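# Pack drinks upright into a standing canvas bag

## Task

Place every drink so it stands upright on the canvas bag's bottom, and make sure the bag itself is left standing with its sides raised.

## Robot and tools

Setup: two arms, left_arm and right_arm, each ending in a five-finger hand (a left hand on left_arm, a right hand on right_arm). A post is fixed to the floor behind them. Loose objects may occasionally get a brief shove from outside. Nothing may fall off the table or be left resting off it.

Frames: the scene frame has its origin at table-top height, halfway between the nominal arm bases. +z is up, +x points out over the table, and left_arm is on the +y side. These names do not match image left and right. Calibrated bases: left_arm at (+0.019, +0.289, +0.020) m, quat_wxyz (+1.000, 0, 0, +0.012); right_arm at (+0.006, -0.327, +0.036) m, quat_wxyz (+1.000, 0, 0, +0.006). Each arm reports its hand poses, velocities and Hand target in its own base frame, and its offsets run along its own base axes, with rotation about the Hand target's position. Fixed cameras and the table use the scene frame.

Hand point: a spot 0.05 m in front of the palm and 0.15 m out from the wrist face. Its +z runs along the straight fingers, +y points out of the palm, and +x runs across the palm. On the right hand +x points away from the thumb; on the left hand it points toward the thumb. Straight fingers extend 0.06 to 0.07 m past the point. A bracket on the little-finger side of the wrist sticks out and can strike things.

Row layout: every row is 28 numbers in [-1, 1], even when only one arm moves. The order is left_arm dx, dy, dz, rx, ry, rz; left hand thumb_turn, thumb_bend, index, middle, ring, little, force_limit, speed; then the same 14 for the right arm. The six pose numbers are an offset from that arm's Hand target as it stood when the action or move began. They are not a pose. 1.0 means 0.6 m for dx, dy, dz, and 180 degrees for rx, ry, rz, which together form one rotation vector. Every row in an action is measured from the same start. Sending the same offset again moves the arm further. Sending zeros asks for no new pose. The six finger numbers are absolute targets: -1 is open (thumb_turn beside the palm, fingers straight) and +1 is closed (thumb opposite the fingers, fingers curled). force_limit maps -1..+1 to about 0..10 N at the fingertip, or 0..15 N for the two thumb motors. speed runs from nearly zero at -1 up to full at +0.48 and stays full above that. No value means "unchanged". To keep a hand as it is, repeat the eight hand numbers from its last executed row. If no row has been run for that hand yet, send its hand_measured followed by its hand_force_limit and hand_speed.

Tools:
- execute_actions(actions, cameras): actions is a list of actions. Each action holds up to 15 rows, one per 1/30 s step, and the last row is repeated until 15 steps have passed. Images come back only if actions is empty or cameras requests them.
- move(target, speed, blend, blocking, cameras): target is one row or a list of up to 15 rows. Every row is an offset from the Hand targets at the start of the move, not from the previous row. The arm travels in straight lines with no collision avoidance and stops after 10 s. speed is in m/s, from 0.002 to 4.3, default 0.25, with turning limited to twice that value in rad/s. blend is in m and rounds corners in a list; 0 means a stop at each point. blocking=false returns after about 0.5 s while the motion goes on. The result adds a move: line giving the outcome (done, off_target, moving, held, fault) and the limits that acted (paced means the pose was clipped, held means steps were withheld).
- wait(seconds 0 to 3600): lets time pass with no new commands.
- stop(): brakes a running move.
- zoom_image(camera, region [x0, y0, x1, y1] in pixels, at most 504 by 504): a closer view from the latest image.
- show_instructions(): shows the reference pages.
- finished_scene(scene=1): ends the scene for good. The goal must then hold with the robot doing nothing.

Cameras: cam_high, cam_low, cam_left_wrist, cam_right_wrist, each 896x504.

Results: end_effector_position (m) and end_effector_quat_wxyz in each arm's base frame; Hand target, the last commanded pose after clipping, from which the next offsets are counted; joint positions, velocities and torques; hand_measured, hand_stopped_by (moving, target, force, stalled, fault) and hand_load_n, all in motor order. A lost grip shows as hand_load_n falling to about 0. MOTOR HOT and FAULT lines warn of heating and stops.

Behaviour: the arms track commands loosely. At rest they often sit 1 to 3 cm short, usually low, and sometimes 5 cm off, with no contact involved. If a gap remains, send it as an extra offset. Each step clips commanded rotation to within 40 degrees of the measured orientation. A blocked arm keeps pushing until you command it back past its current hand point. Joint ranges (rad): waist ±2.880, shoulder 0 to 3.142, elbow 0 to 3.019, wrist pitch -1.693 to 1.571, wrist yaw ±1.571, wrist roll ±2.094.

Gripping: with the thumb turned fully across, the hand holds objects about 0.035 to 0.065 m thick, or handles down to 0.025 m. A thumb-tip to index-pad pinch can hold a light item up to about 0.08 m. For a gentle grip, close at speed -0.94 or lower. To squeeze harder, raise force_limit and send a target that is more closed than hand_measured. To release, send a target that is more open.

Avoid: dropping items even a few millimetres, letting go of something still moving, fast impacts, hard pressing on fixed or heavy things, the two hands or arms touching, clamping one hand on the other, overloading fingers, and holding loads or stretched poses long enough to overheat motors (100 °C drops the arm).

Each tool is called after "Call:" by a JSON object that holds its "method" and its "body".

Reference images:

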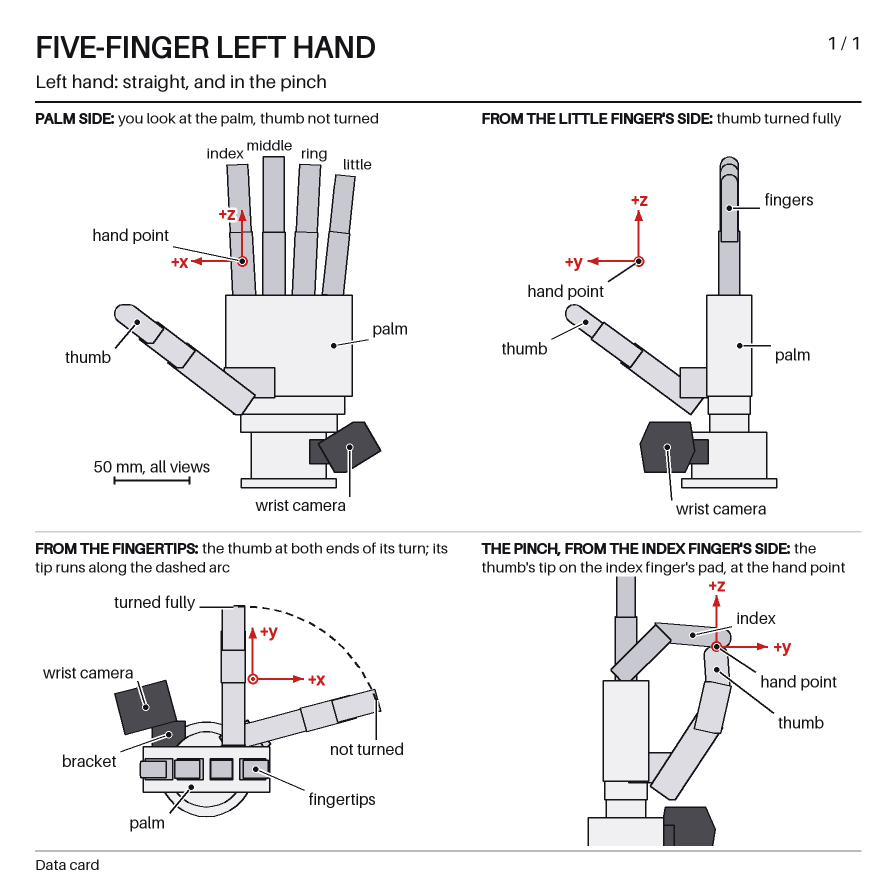

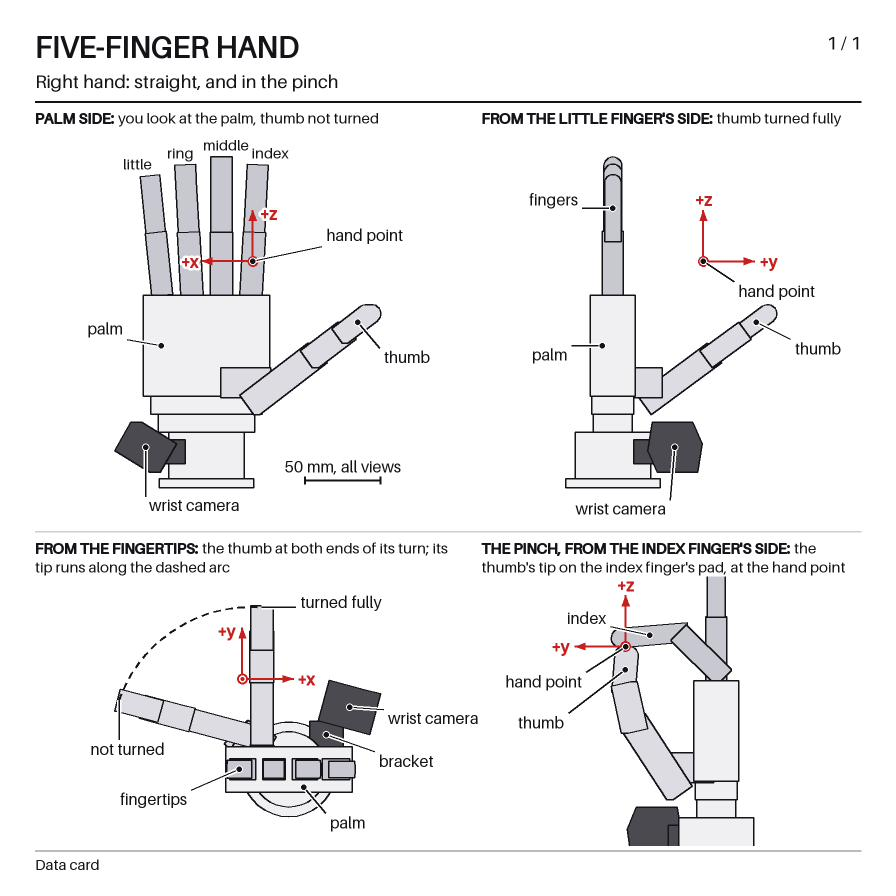

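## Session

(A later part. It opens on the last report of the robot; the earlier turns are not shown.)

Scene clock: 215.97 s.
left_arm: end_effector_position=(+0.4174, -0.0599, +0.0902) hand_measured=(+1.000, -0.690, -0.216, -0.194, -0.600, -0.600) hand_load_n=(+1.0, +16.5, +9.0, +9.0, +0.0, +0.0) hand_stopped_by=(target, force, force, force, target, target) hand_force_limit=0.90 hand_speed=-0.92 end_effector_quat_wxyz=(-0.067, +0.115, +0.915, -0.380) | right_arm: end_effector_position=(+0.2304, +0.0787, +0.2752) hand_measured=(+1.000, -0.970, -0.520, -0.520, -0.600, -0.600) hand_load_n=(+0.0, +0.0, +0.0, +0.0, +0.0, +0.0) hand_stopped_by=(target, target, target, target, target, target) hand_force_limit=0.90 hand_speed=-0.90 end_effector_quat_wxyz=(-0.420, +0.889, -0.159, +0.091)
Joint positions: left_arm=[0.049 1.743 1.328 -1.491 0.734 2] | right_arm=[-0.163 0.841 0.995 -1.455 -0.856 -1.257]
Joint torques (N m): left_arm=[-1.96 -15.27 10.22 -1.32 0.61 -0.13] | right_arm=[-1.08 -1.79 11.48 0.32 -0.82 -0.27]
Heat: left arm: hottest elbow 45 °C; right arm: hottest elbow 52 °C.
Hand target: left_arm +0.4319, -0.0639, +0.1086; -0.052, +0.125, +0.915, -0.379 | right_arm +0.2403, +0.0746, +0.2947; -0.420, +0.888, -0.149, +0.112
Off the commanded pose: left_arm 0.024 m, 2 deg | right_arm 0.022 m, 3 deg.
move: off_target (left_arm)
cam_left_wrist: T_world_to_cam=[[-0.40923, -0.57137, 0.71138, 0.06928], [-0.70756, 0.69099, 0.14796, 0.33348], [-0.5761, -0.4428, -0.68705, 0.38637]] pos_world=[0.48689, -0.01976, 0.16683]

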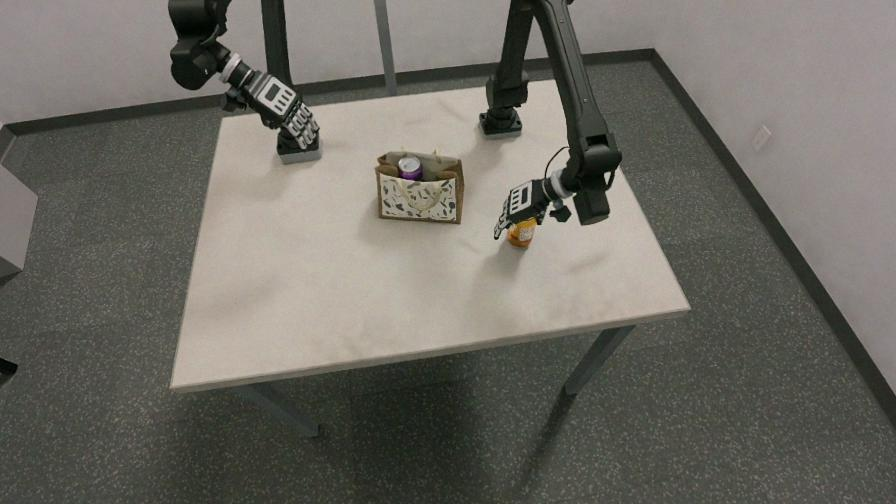

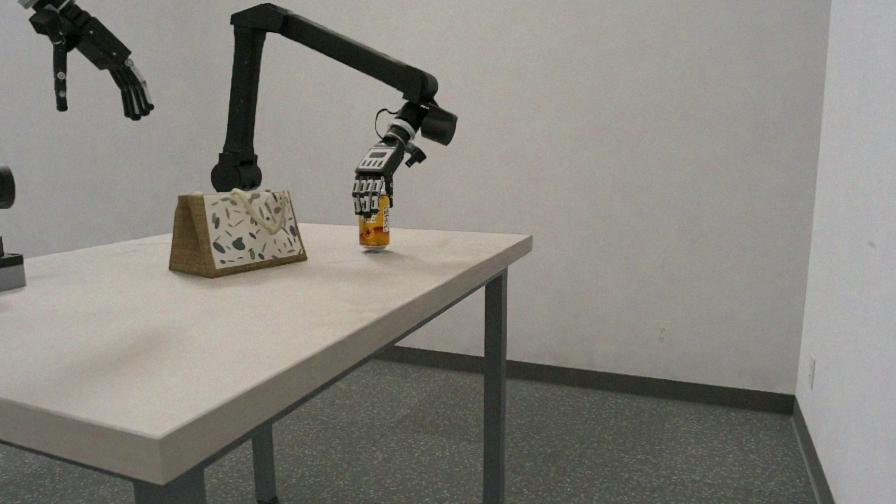

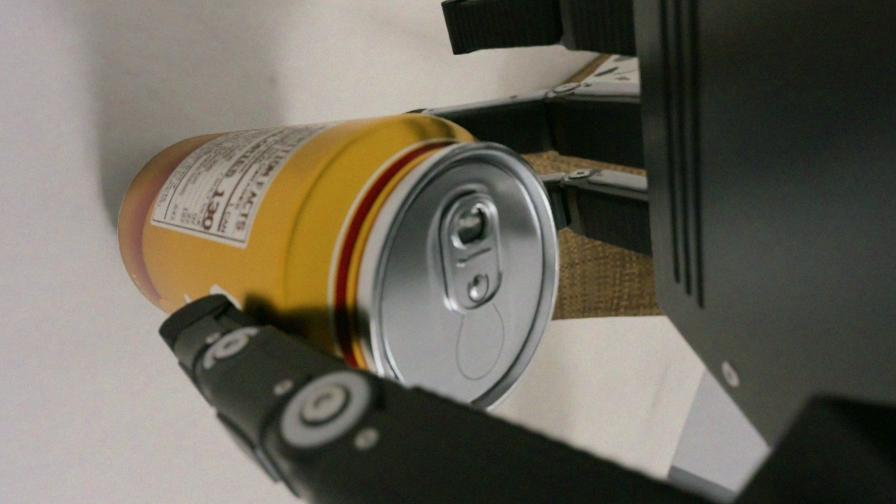

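Call:
{"method": "move", "body": {"target": [[0.0,0.0,0.16,0,0,0,1,0.3,0.2,0.2,-0.6,-0.6,0.9,-0.92, 0,-0.15,0,0,0,0,1,-0.97,-0.52,-0.52,-0.6,-0.6,0.9,-0.9],[-0.15,-0.1,0.28,0,0,0,1,0.3,0.2,0.2,-0.6,-0.6,0.9,-0.92, 0,-0.15,0,0,0,0,1,-0.97,-0.52,-0.52,-0.6,-0.6,0.9,-0.9]], "speed": 0.1, "blend": 0.03, "cameras": ["cam_high","cam_low","cam_left_wrist"]}}

Call:
{"method": "zoom_image", "body": {"camera": "cam_low", "region": [200, 50, 450, 300]}}

Call:
{"method": "zoom_image", "body": {"camera": "cam_high", "region": [350, 50, 600, 250]}}

Scene clock: 219.63 s.
left_arm: end_effector_position=(+0.3473, -0.1199, +0.2682) hand_measured=(+1.000, -0.690, -0.216, -0.194, -0.600, -0.600) hand_load_n=(+1.0, +16.5, +9.0, +9.0, +0.0, +0.0) hand_stopped_by=(target, force, force, force, target, target) hand_force_limit=0.90 hand_speed=-0.92 end_effector_quat_wxyz=(-0.023, +0.115, +0.922, -0.369) | right_arm: end_effector_position=(+0.2337, -0.0064, +0.2765) hand_measured=(+1.000, -0.970, -0.520, -0.520, -0.600, -0.600) hand_load_n=(+0.0, +0.0, +0.0, +0.0, +0.0, +0.0) hand_stopped_by=(target, target, target, target, target, target) hand_force_limit=0.90 hand_speed=-0.90 end_effector_quat_wxyz=(-0.394, +0.891, -0.183, +0.127)
Joint positions: left_arm=[-0.096 1.38 1.407 -1.683 0.754 1.756] | right_arm=[-0.493 0.931 1.064 -1.679 -0.855 -1.648]
Joint torques (N m): left_arm=[-2.02 -11.4 8.2 -0.53 0.77 -0.28] | right_arm=[-1.26 -2.84 11.07 -0.03 -0.5 -0.26]
Heat: left arm: hottest elbow 45 °C; right arm: hottest elbow 53 °C.
Hand target: left_arm +0.3420, -0.1240, +0.2766; -0.052, +0.125, +0.915, -0.379 | right_arm +0.2403, -0.0154, +0.2947; -0.420, +0.888, -0.149, +0.112
Off the commanded pose: left_arm 0.011 m, 4 deg | right_arm 0.021 m, 5 deg.
joint sent to its limit (left arm) — joint 4 (wrist pitch), lower limit. The joint targets are off in orientation, not in position.
joint sent to its limit (right arm) — joint 4 (wrist pitch), lower limit. The joint targets are off in orientation, not in position.
move: off_target (left_arm, right_arm)
cam_left_wrist: T_world_to_cam=[[-0.44682, -0.59689, 0.66639, -0.09831], [-0.74145, 0.66389, 0.0975, 0.32116], [-0.50061, -0.45053, -0.7392, 0.42856]] pos_world=[0.40874, -0.07881, 0.351]

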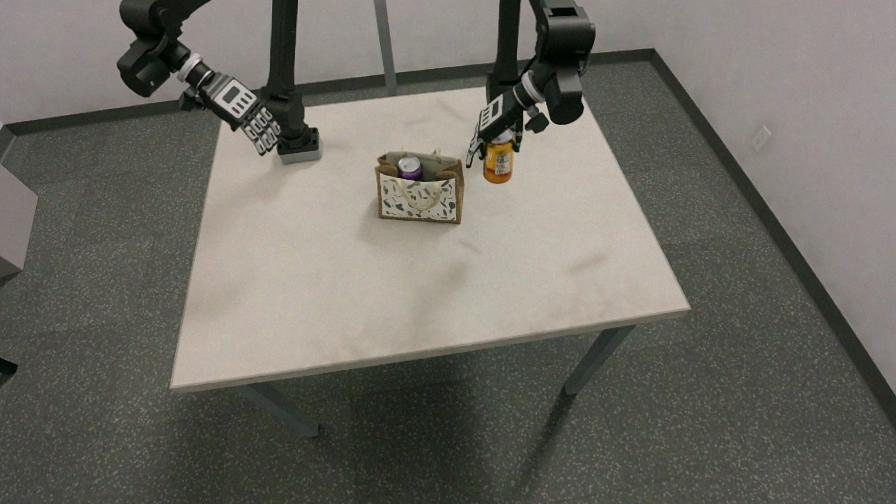

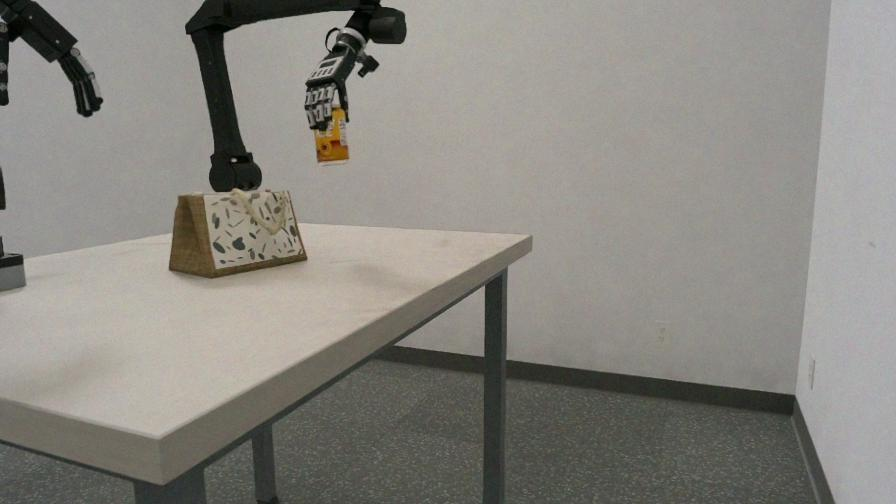

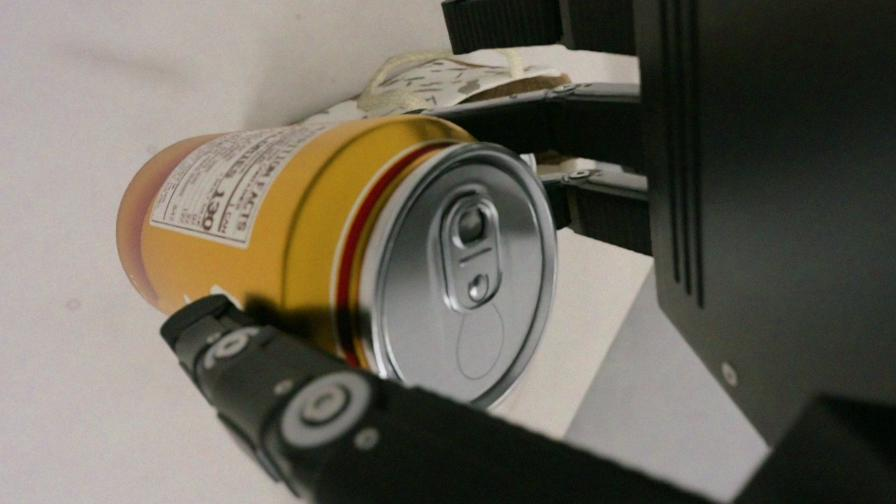

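Scaled by 2.016 from the camera's image (finer frame: 1280x720).

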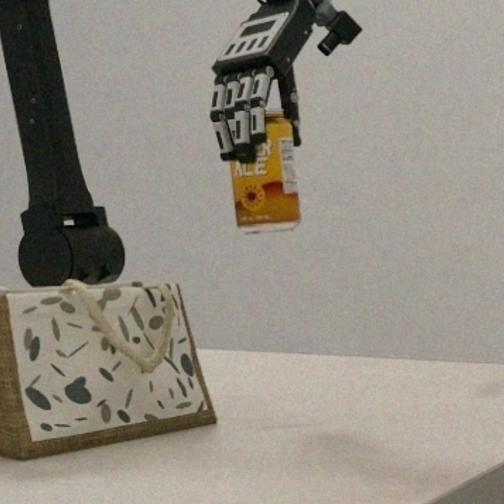

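Scaled by 2.016 from the camera's image (finer frame: 1280x720).

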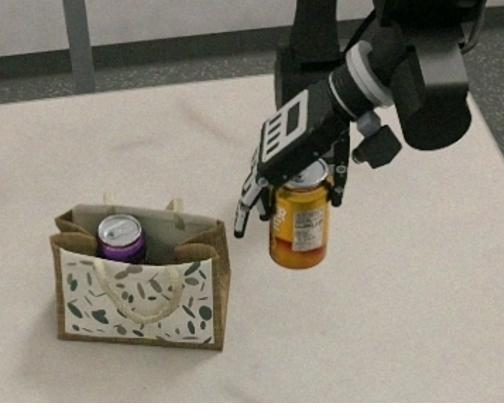

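Call:
{"method": "zoom_image", "body": {"camera": "cam_high", "region": [370, 140, 470, 230]}}

Scaled by 5.040 from the camera's image (finer frame: 1280x720).

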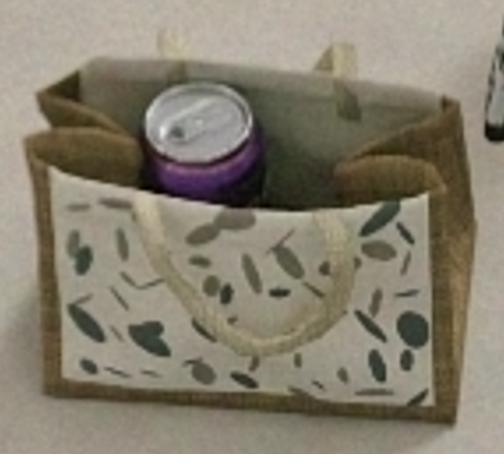

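Call:
{"method": "move", "body": {"target": [0,0,0,0,0,0,1,0.3,0.2,0.2,1,1,-0.6,-0.8, 0,0,0,0,0,0,1,-0.97,-0.52,-0.52,-0.6,-0.6,0.9,-0.9], "speed": 0.06, "cameras": ["cam_left_wrist"]}}

Scene clock: 231.53 s.
left_arm: end_effector_position=(+0.3472, -0.1200, +0.2682) hand_measured=(+1.000, -0.690, -0.216, -0.194, +1.000, +1.000) hand_load_n=(+1.0, +15.0, +8.5, +7.5, +0.0, +0.0) hand_stopped_by=(target, force, force, force, target, target) hand_force_limit=-0.60 hand_speed=-0.80 end_effector_quat_wxyz=(-0.023, +0.114, +0.922, -0.369) | right_arm: end_effector_position=(+0.2337, -0.0064, +0.2765) hand_measured=(+1.000, -0.970, -0.520, -0.520, -0.600, -0.600) hand_load_n=(+0.0, +0.0, +0.0, +0.0, +0.0, +0.0) hand_stopped_by=(target, target, target, target, target, target) hand_force_limit=0.90 hand_speed=-0.90 end_effector_quat_wxyz=(-0.394, +0.891, -0.183, +0.127)
Joint positions: left_arm=[-0.096 1.38 1.407 -1.683 0.754 1.755] | right_arm=[-0.493 0.931 1.064 -1.679 -0.855 -1.648]
Joint torques (N m): left_arm=[-2.08 -11.46 8.2 -0.5 0.75 -0.26] | right_arm=[-1.2 -2.78 11.06 -0.06 -0.5 -0.27]
Heat: left arm: hottest elbow 44 °C; right arm: hottest elbow 56 °C.
Hand target: left_arm +0.3420, -0.1240, +0.2766; -0.052, +0.125, +0.915, -0.379 | right_arm +0.2403, -0.0154, +0.2947; -0.420, +0.888, -0.149, +0.112
Off the commanded pose: left_arm 0.011 m, 4 deg | right_arm 0.021 m, 5 deg.
joint sent to its limit (left arm) — joint 4 (wrist pitch), lower limit. The joint targets are off in orientation, not in position.
joint sent to its limit (right arm) — joint 4 (wrist pitch), lower limit. The joint targets are off in orientation, not in position.
move: done
cam_left_wrist: T_world_to_cam=[[-0.44546, -0.59747, 0.66677, -0.09909], [-0.74206, 0.66307, 0.09839, 0.32096], [-0.5009, -0.45096, -0.73874, 0.42844]] pos_world=[0.40864, -0.07881, 0.351]

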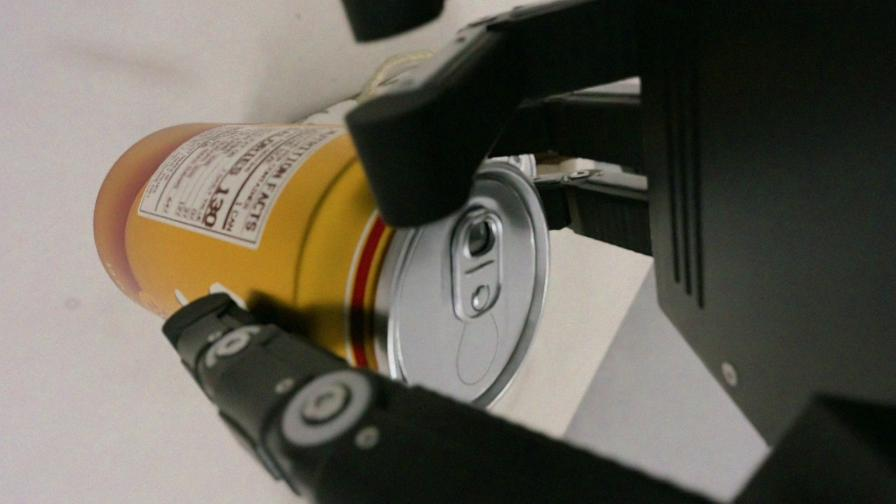

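Call:
{"method": "move", "body": {"target": [[-0.08,-0.05,0.02,0,0,0.1,1,0.3,0.2,0.2,1,1,-0.6,-0.8, 0,0,0,0,0,0,1,-0.97,-0.52,-0.52,-0.6,-0.6,0.9,-0.9],[-0.159,-0.2,0.02,0,0,0.2111,1,0.3,0.2,0.2,1,1,-0.6,-0.8, 0,0,0,0,0,0,1,-0.97,-0.52,-0.52,-0.6,-0.6,0.9,-0.9]], "speed": 0.1, "blend": 0.02, "cameras": ["cam_high","cam_low","cam_left_wrist"]}}

Call:
{"method": "zoom_image", "body": {"camera": "cam_low", "region": [150, 50, 350, 290]}}

Call:
{"method": "zoom_image", "body": {"camera": "cam_high", "region": [350, 70, 520, 240]}}

Scene clock: 235.83 s.
left_arm: end_effector_position=(+0.2464, -0.2377, +0.2750) hand_measured=(+1.000, -0.690, -0.216, -0.194, +1.000, +1.000) hand_load_n=(+1.0, +15.0, +9.0, +7.0, +0.0, +0.0) hand_stopped_by=(target, force, force, force, target, target) hand_force_limit=-0.60 hand_speed=-0.80 end_effector_quat_wxyz=(+0.061, -0.186, +0.913, -0.357) | right_arm: end_effector_position=(+0.2337, -0.0064, +0.2765) hand_measured=(+1.000, -0.970, -0.520, -0.520, -0.600, -0.600) hand_load_n=(+0.0, +0.0, +0.0, +0.0, +0.0, +0.0) hand_stopped_by=(target, target, target, target, target, target) hand_force_limit=0.90 hand_speed=-0.90 end_effector_quat_wxyz=(-0.394, +0.891, -0.183, +0.127)
Joint positions: left_arm=[-0.53 0.963 1.063 -1.049 0.433 0.499] | right_arm=[-0.493 0.931 1.064 -1.679 -0.855 -1.648]
Joint torques (N m): left_arm=[-2.2 -6.95 9.42 1.76 0.25 -0.31] | right_arm=[-1.14 -2.84 11.04 -0.06 -0.49 -0.27]
Heat: left arm: hottest elbow 44 °C; right arm: hottest elbow 57 °C.
Hand target: left_arm +0.2465, -0.2440, +0.2886; +0.074, -0.179, +0.906, -0.375 | right_arm +0.2403, -0.0154, +0.2947; -0.420, +0.888, -0.149, +0.112
Off the commanded pose: left_arm 0.015 m, 3 deg | right_arm 0.021 m, 5 deg.
joint sent to its limit (right arm) — joint 4 (wrist pitch), lower limit. The joint targets are off in orientation, not in position.
move: off_target (left_arm)
cam_left_wrist: T_world_to_cam=[[0.02895, -0.73924, 0.67282, -0.37106], [-0.98126, 0.10727, 0.16009, 0.23348], [-0.19051, -0.66484, -0.72228, 0.19801]] pos_world=[0.27757, -0.16771, 0.3553]

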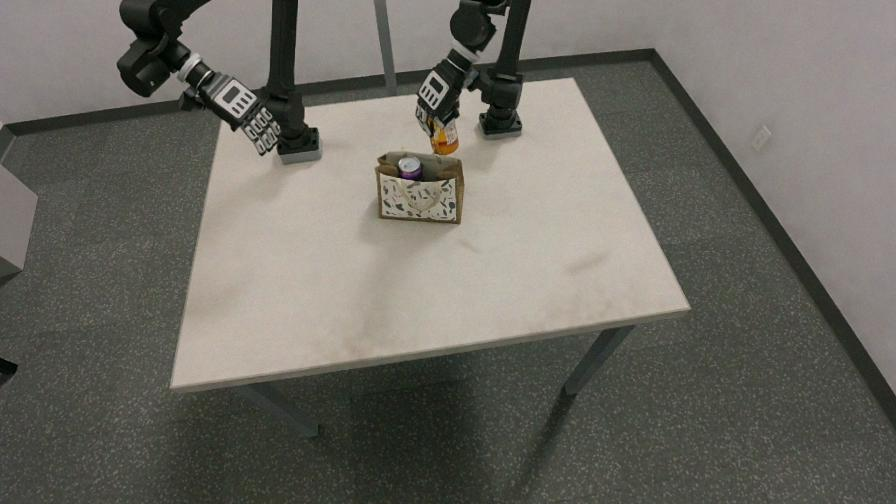

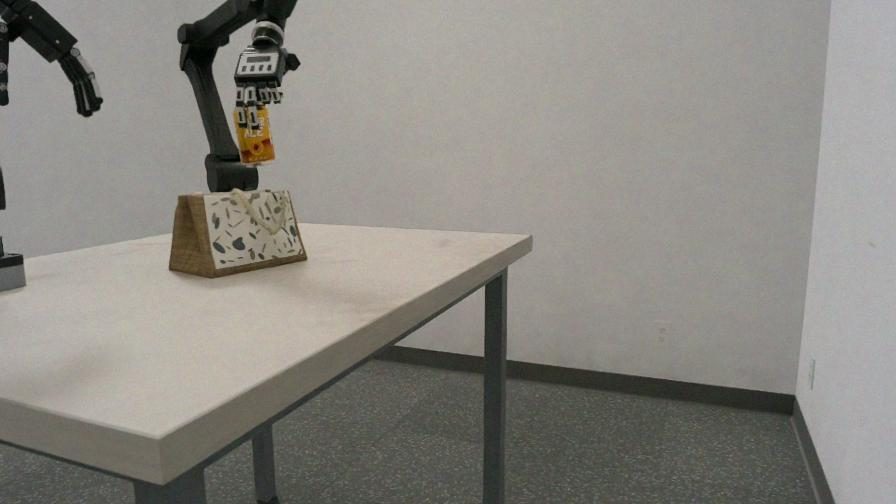

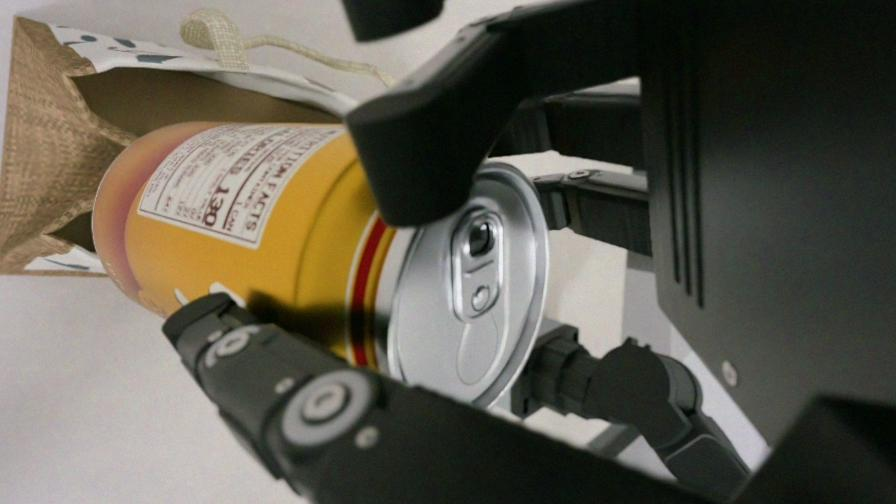

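Scaled by 2.100 from the camera's image (finer frame: 1280x720).

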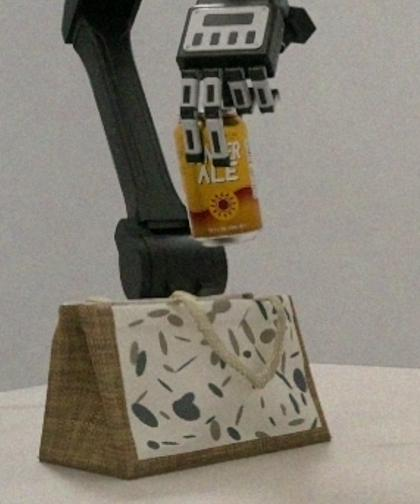

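Scaled by 2.965 from the camera's image (finer frame: 1280x720).

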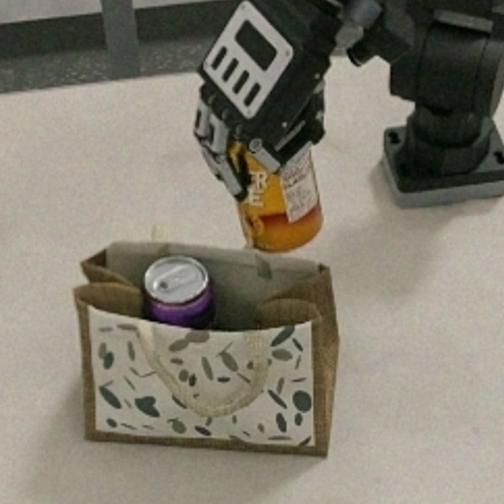

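Call:
{"method": "move", "body": {"target": [0.017,-0.0275,0.0,-0.031,0.024,0,1,0.3,0.2,0.2,1,1,-0.6,-0.8, 0,0,0,0,0,0,1,-0.97,-0.52,-0.52,-0.6,-0.6,0.9,-0.9], "speed": 0.08, "cameras": ["cam_high","cam_low","cam_left_wrist"]}}

Call:
{"method": "zoom_image", "body": {"camera": "cam_low", "region": [150, 50, 350, 290]}}

Call:
{"method": "zoom_image", "body": {"camera": "cam_high", "region": [350, 70, 520, 240]}}

Scene clock: 238.60 s.
left_arm: end_effector_position=(+0.2495, -0.2585, +0.2786) hand_measured=(+1.000, -0.690, -0.216, -0.194, +1.000, +1.000) hand_load_n=(+0.5, +15.0, +8.5, +7.0, +0.0, +0.0) hand_stopped_by=(target, force, force, force, target, target) hand_force_limit=-0.60 hand_speed=-0.80 end_effector_quat_wxyz=(+0.022, -0.191, +0.897, -0.397) | right_arm: end_effector_position=(+0.2337, -0.0064, +0.2765) hand_measured=(+1.000, -0.970, -0.520, -0.520, -0.600, -0.600) hand_load_n=(+0.0, +0.0, +0.0, +0.0, +0.0, +0.0) hand_stopped_by=(target, target, target, target, target, target) hand_force_limit=0.90 hand_speed=-0.90 end_effector_quat_wxyz=(-0.394, +0.891, -0.183, +0.127)
Joint positions: left_arm=[-0.513 0.998 1.063 -0.992 0.547 0.452] | right_arm=[-0.493 0.931 1.064 -1.679 -0.855 -1.648]
Joint torques (N m): left_arm=[-0.03 -6.36 9.52 1.74 0.59 -0.32] | right_arm=[-1.14 -2.84 11.06 -0.06 -0.49 -0.27]
Heat: left arm: hottest elbow 45 °C; right arm: hottest elbow 58 °C.
Hand target: left_arm +0.2567, -0.2605, +0.2887; +0.031, -0.197, +0.889, -0.412 | right_arm +0.2403, -0.0154, +0.2947; -0.420, +0.888, -0.149, +0.112
Off the commanded pose: left_arm 0.012 m, 2 deg | right_arm 0.021 m, 5 deg.
joint sent to its limit (right arm) — joint 4 (wrist pitch), lower limit. The joint targets are off in orientation, not in position.
move: off_target (left_arm)
cam_left_wrist: T_world_to_cam=[[0.05767, -0.66894, 0.74108, -0.39704], [-0.96853, 0.14254, 0.20404, 0.23172], [-0.24212, -0.72952, -0.63967, 0.16054]] pos_world=[0.28619, -0.1815, 0.34965]

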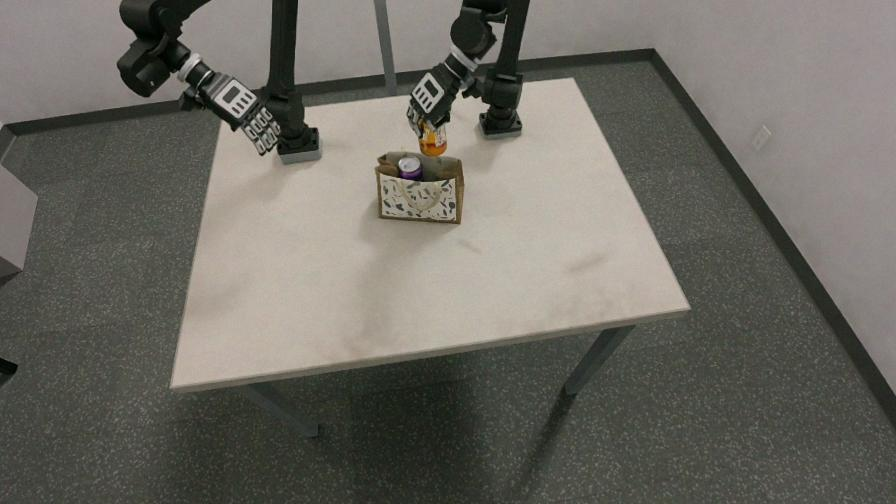

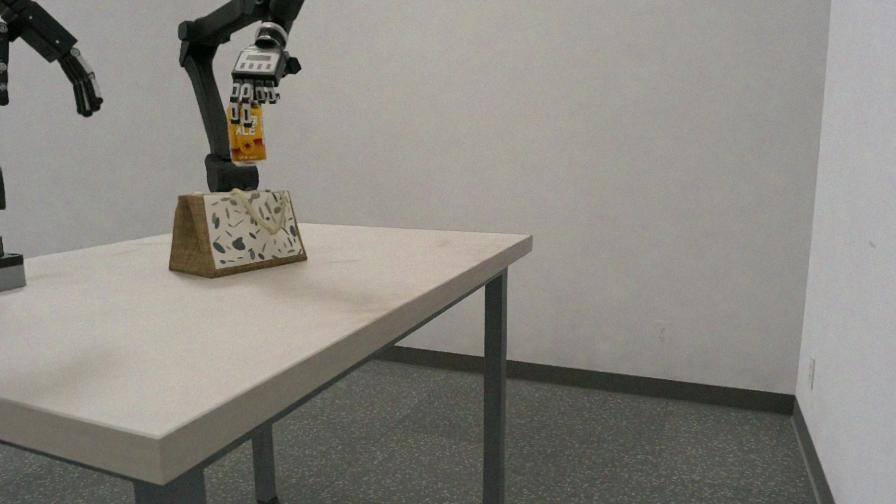

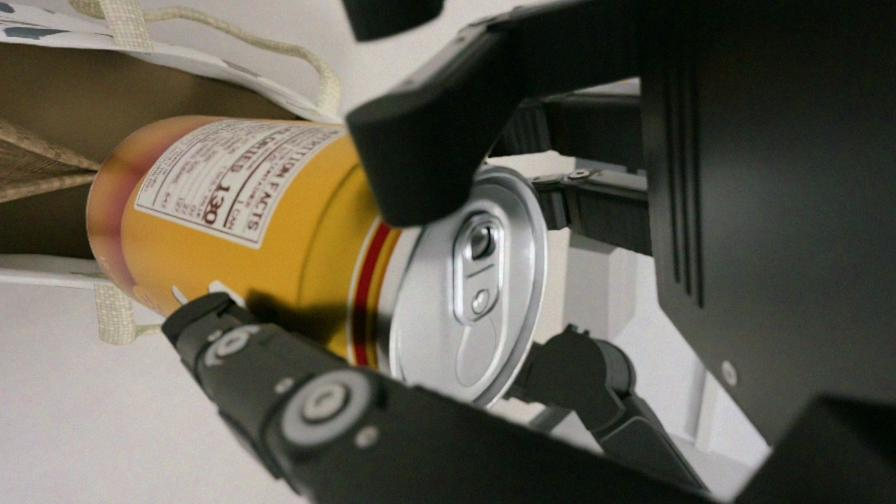

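Scaled by 2.100 from the camera's image (finer frame: 1280x720).

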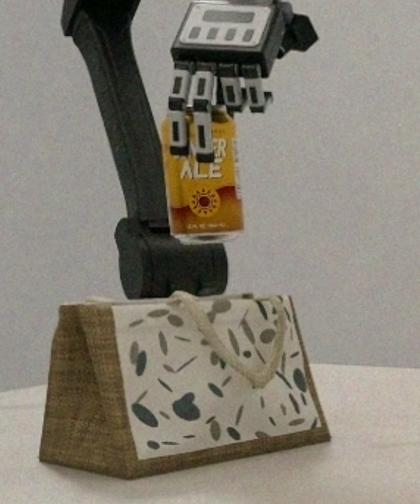

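Scaled by 2.965 from the camera's image (finer frame: 1280x720).

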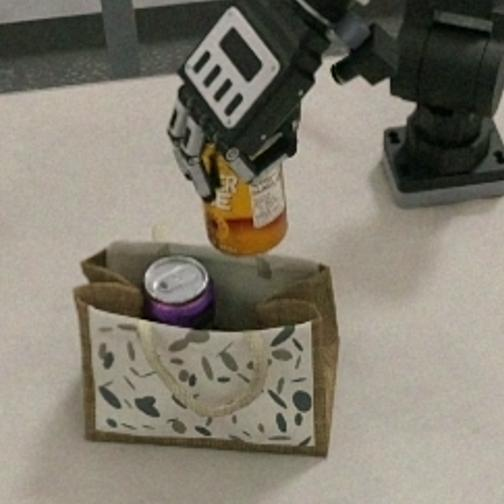

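Call:
{"method": "move", "body": {"target": [[-0.002,0.008,0.0,0,0,0,1,0.3,0.2,0.2,1,1,-0.6,-0.8, 0,0,0,0,0,0,1,-0.97,-0.52,-0.52,-0.6,-0.6,0.9,-0.9],[-0.002,0.008,-0.12,0,0,0,1,0.3,0.2,0.2,1,1,-0.6,-0.8, 0,0,0,0,0,0,1,-0.97,-0.52,-0.52,-0.6,-0.6,0.9,-0.9]], "speed": 0.06, "cameras": ["cam_high","cam_low","cam_left_wrist"]}}

Call:
{"method": "zoom_image", "body": {"camera": "cam_low", "region": [150, 50, 350, 290]}}

Call:
{"method": "zoom_image", "body": {"camera": "cam_high", "region": [350, 70, 520, 240]}}

Scene clock: 243.17 s.
left_arm: end_effector_position=(+0.2478, -0.2557, +0.2076) hand_measured=(+1.000, -0.690, -0.216, -0.194, +1.000, +1.000) hand_load_n=(+0.5, +15.0, +8.5, +7.5, +0.0, +0.0) hand_stopped_by=(target, force, force, force, target, target) hand_force_limit=-0.60 hand_speed=-0.80 end_effector_quat_wxyz=(+0.018, -0.195, +0.896, -0.400) | right_arm: end_effector_position=(+0.2337, -0.0064, +0.2765) hand_measured=(+1.000, -0.970, -0.520, -0.520, -0.600, -0.600) hand_load_n=(+0.0, +0.0, +0.0, +0.0, +0.0, +0.0) hand_stopped_by=(target, target, target, target, target, target) hand_force_limit=0.90 hand_speed=-0.90 end_effector_quat_wxyz=(-0.394, +0.891, -0.183, +0.127)
Joint positions: left_arm=[-0.502 0.998 0.875 -0.808 0.561 0.451] | right_arm=[-0.493 0.931 1.064 -1.679 -0.855 -1.648]
Joint torques (N m): left_arm=[0.03 -6.77 9.22 1.62 0.32 -0.22] | right_arm=[-1.26 -2.84 11.07 -0.06 -0.49 -0.27]
Heat: left arm: hottest elbow 45 °C; right arm: hottest elbow 59 °C.
Hand target: left_arm +0.2555, -0.2557, +0.2167; +0.031, -0.197, +0.889, -0.412 | right_arm +0.2403, -0.0154, +0.2947; -0.420, +0.888, -0.149, +0.112
Off the commanded pose: left_arm 0.012 m, 2 deg | right_arm 0.021 m, 5 deg.
joint sent to its limit (right arm) — joint 4 (wrist pitch), lower limit. The joint targets are off in orientation, not in position.
move: off_target (left_arm)
cam_left_wrist: T_world_to_cam=[[0.06778, -0.66288, 0.74565, -0.34425], [-0.96698, 0.14037, 0.21269, 0.24151], [-0.24566, -0.73545, -0.63148, 0.11445]] pos_world=[0.28498, -0.17793, 0.27759]

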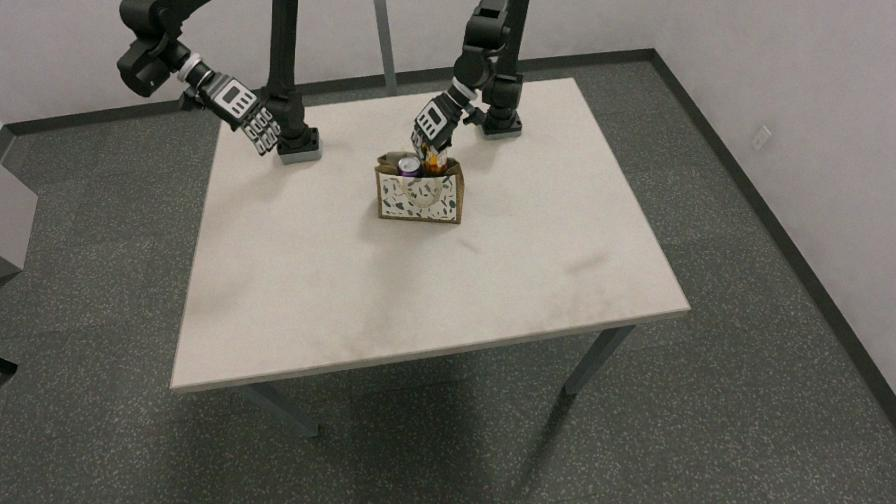

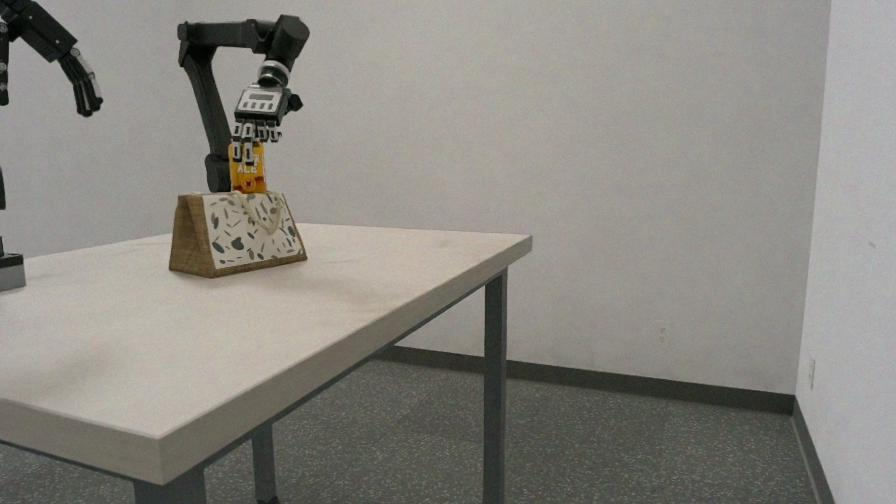

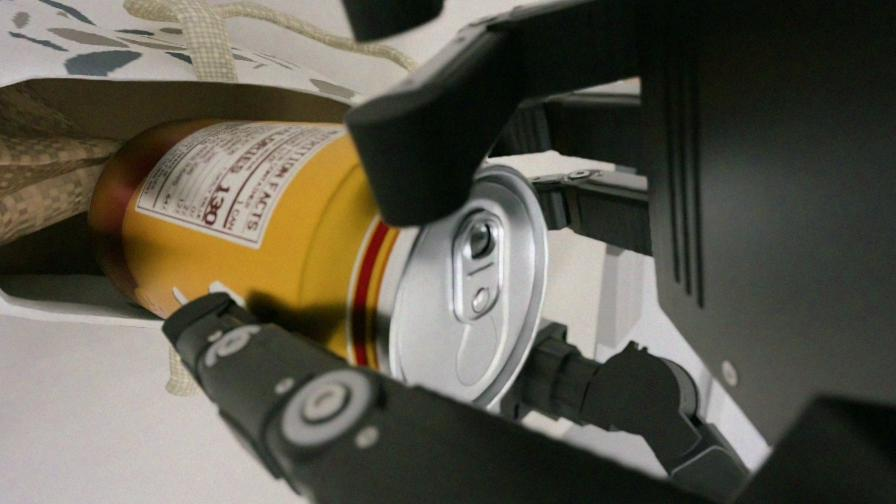

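Scaled by 2.100 from the camera's image (finer frame: 1280x720).

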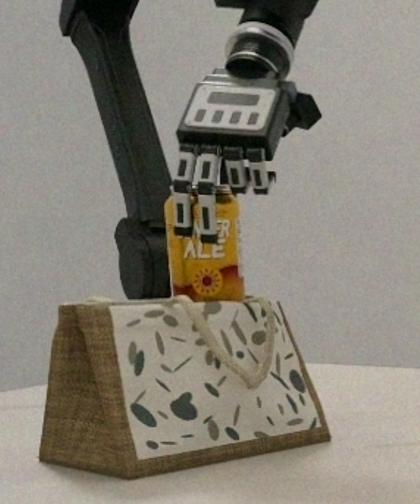

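Scaled by 2.965 from the camera's image (finer frame: 1280x720).

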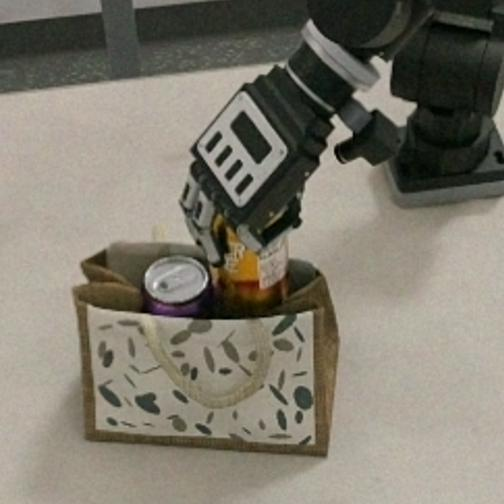

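Call:
{"method": "move", "body": {"target": [0,0,-0.08,0,0,0,1,0.3,0.2,0.2,1,1,-0.6,-0.8, 0,0,0,0,0,0,1,-0.97,-0.52,-0.52,-0.6,-0.6,0.9,-0.9], "speed": 0.06, "cameras": ["cam_high","cam_low","cam_left_wrist"]}}

Call:
{"method": "zoom_image", "body": {"camera": "cam_low", "region": [150, 90, 350, 290]}}

Call:
{"method": "zoom_image", "body": {"camera": "cam_high", "region": [350, 100, 500, 240]}}

Scene clock: 244.77 s.
left_arm: end_effector_position=(+0.2483, -0.2562, +0.1675) hand_measured=(+1.000, -0.690, -0.216, -0.194, +1.000, +1.000) hand_load_n=(+0.5, +15.0, +8.5, +7.5, +0.0, +0.0) hand_stopped_by=(target, force, force, force, target, target) hand_force_limit=-0.60 hand_speed=-0.80 end_effector_quat_wxyz=(+0.025, -0.191, +0.893, -0.407) | right_arm: end_effector_position=(+0.2337, -0.0064, +0.2765) hand_measured=(+1.000, -0.970, -0.520, -0.520, -0.600, -0.600) hand_load_n=(+0.0, +0.0, +0.0, +0.0, +0.0, +0.0) hand_stopped_by=(target, target, target, target, target, target) hand_force_limit=0.90 hand_speed=-0.90 end_effector_quat_wxyz=(-0.394, +0.891, -0.183, +0.127)
Joint positions: left_arm=[-0.502 1.009 0.769 -0.671 0.562 0.451] | right_arm=[-0.493 0.931 1.064 -1.679 -0.855 -1.648]
Joint torques (N m): left_arm=[-0.03 -5.54 8.59 1.63 0.29 -0.21] | right_arm=[-1.14 -2.78 11.06 -0.08 -0.5 -0.27]
Heat: left arm: hottest elbow 45 °C; right arm: hottest elbow 59 °C.
Hand target: left_arm +0.2554, -0.2557, +0.1686; +0.031, -0.197, +0.889, -0.412 | right_arm +0.2403, -0.0154, +0.2947; -0.420, +0.888, -0.149, +0.112
Off the commanded pose: left_arm 0.007 m, 1 deg | right_arm 0.021 m, 5 deg.
joint sent to its limit (right arm) — joint 4 (wrist pitch), lower limit. The joint targets are off in orientation, not in position.
move: done
cam_left_wrist: T_world_to_cam=[[0.05395, -0.65458, 0.75407, -0.31062], [-0.9706, 0.14303, 0.1936, 0.25535], [-0.23458, -0.74234, -0.62762, 0.08365]] pos_world=[0.28422, -0.17775, 0.2373]

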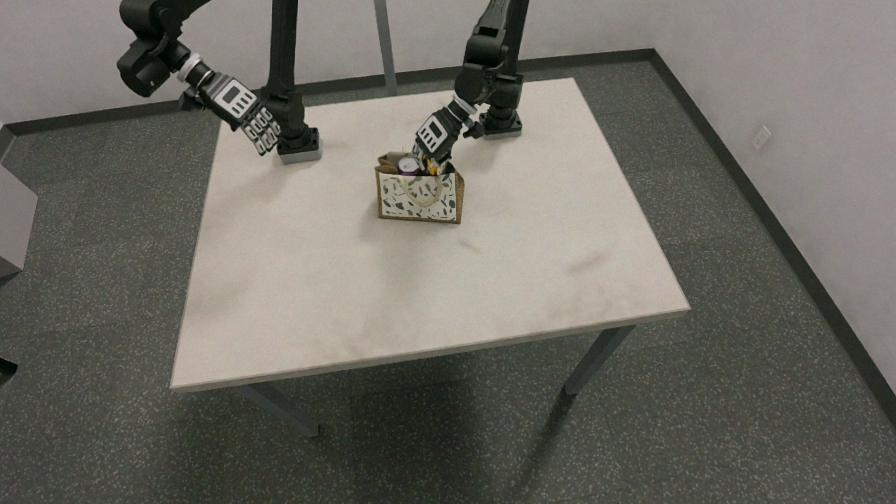

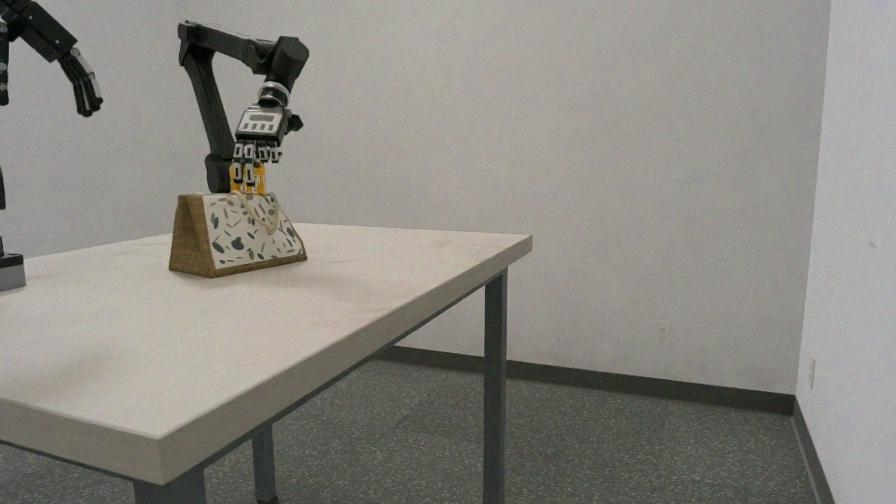

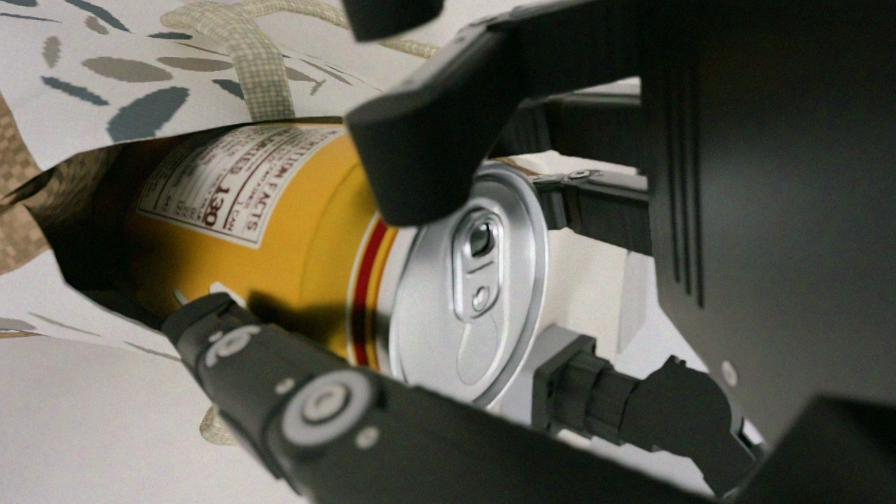

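Scaled by 2.520 from the camera's image (finer frame: 1280x720).

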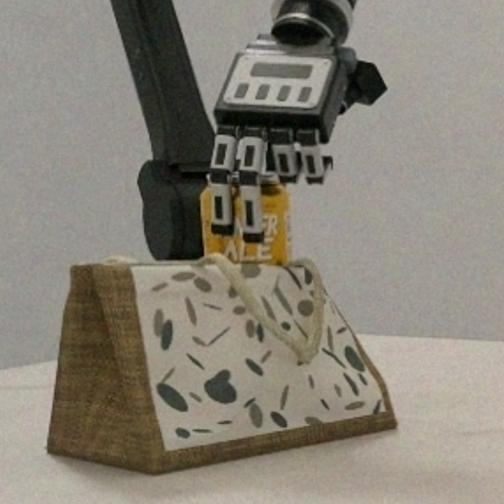

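Scaled by 3.360 from the camera's image (finer frame: 1280x720).

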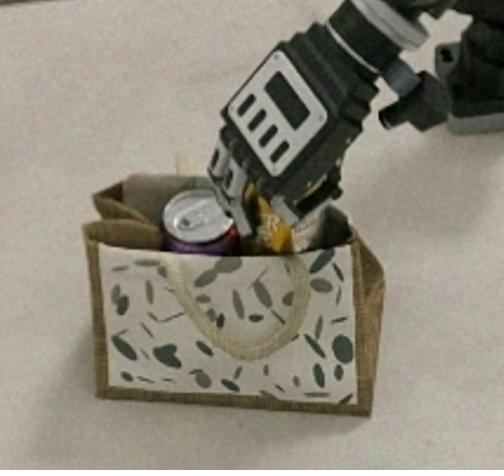

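Call:
{"method": "zoom_image", "body": {"camera": "cam_high", "region": [370, 140, 480, 230]}}

Call:
{"method": "zoom_image", "body": {"camera": "cam_left_wrist", "region": [0, 60, 400, 460]}}

Call:
{"method": "zoom_image", "body": {"camera": "cam_low", "region": [160, 150, 320, 290]}}

Scaled by 4.582 from the camera's image (finer frame: 1280x720).

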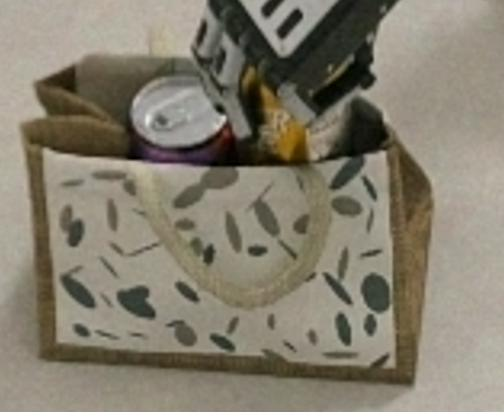

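Scaled by 1.260 from the camera's image (finer frame: 1280x720).

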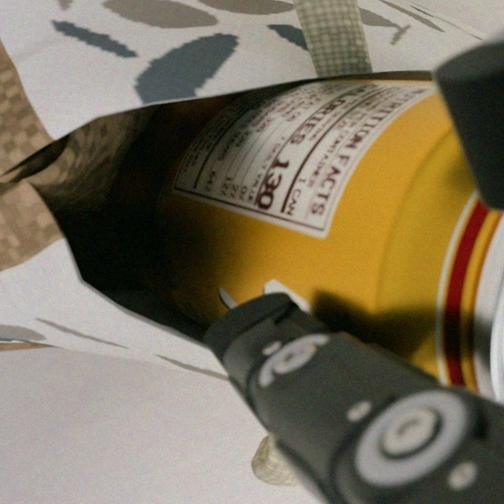

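Scaled by 3.150 from the camera's image (finer frame: 1280x720).

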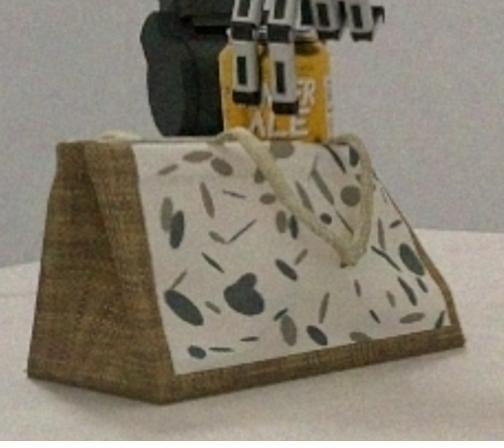

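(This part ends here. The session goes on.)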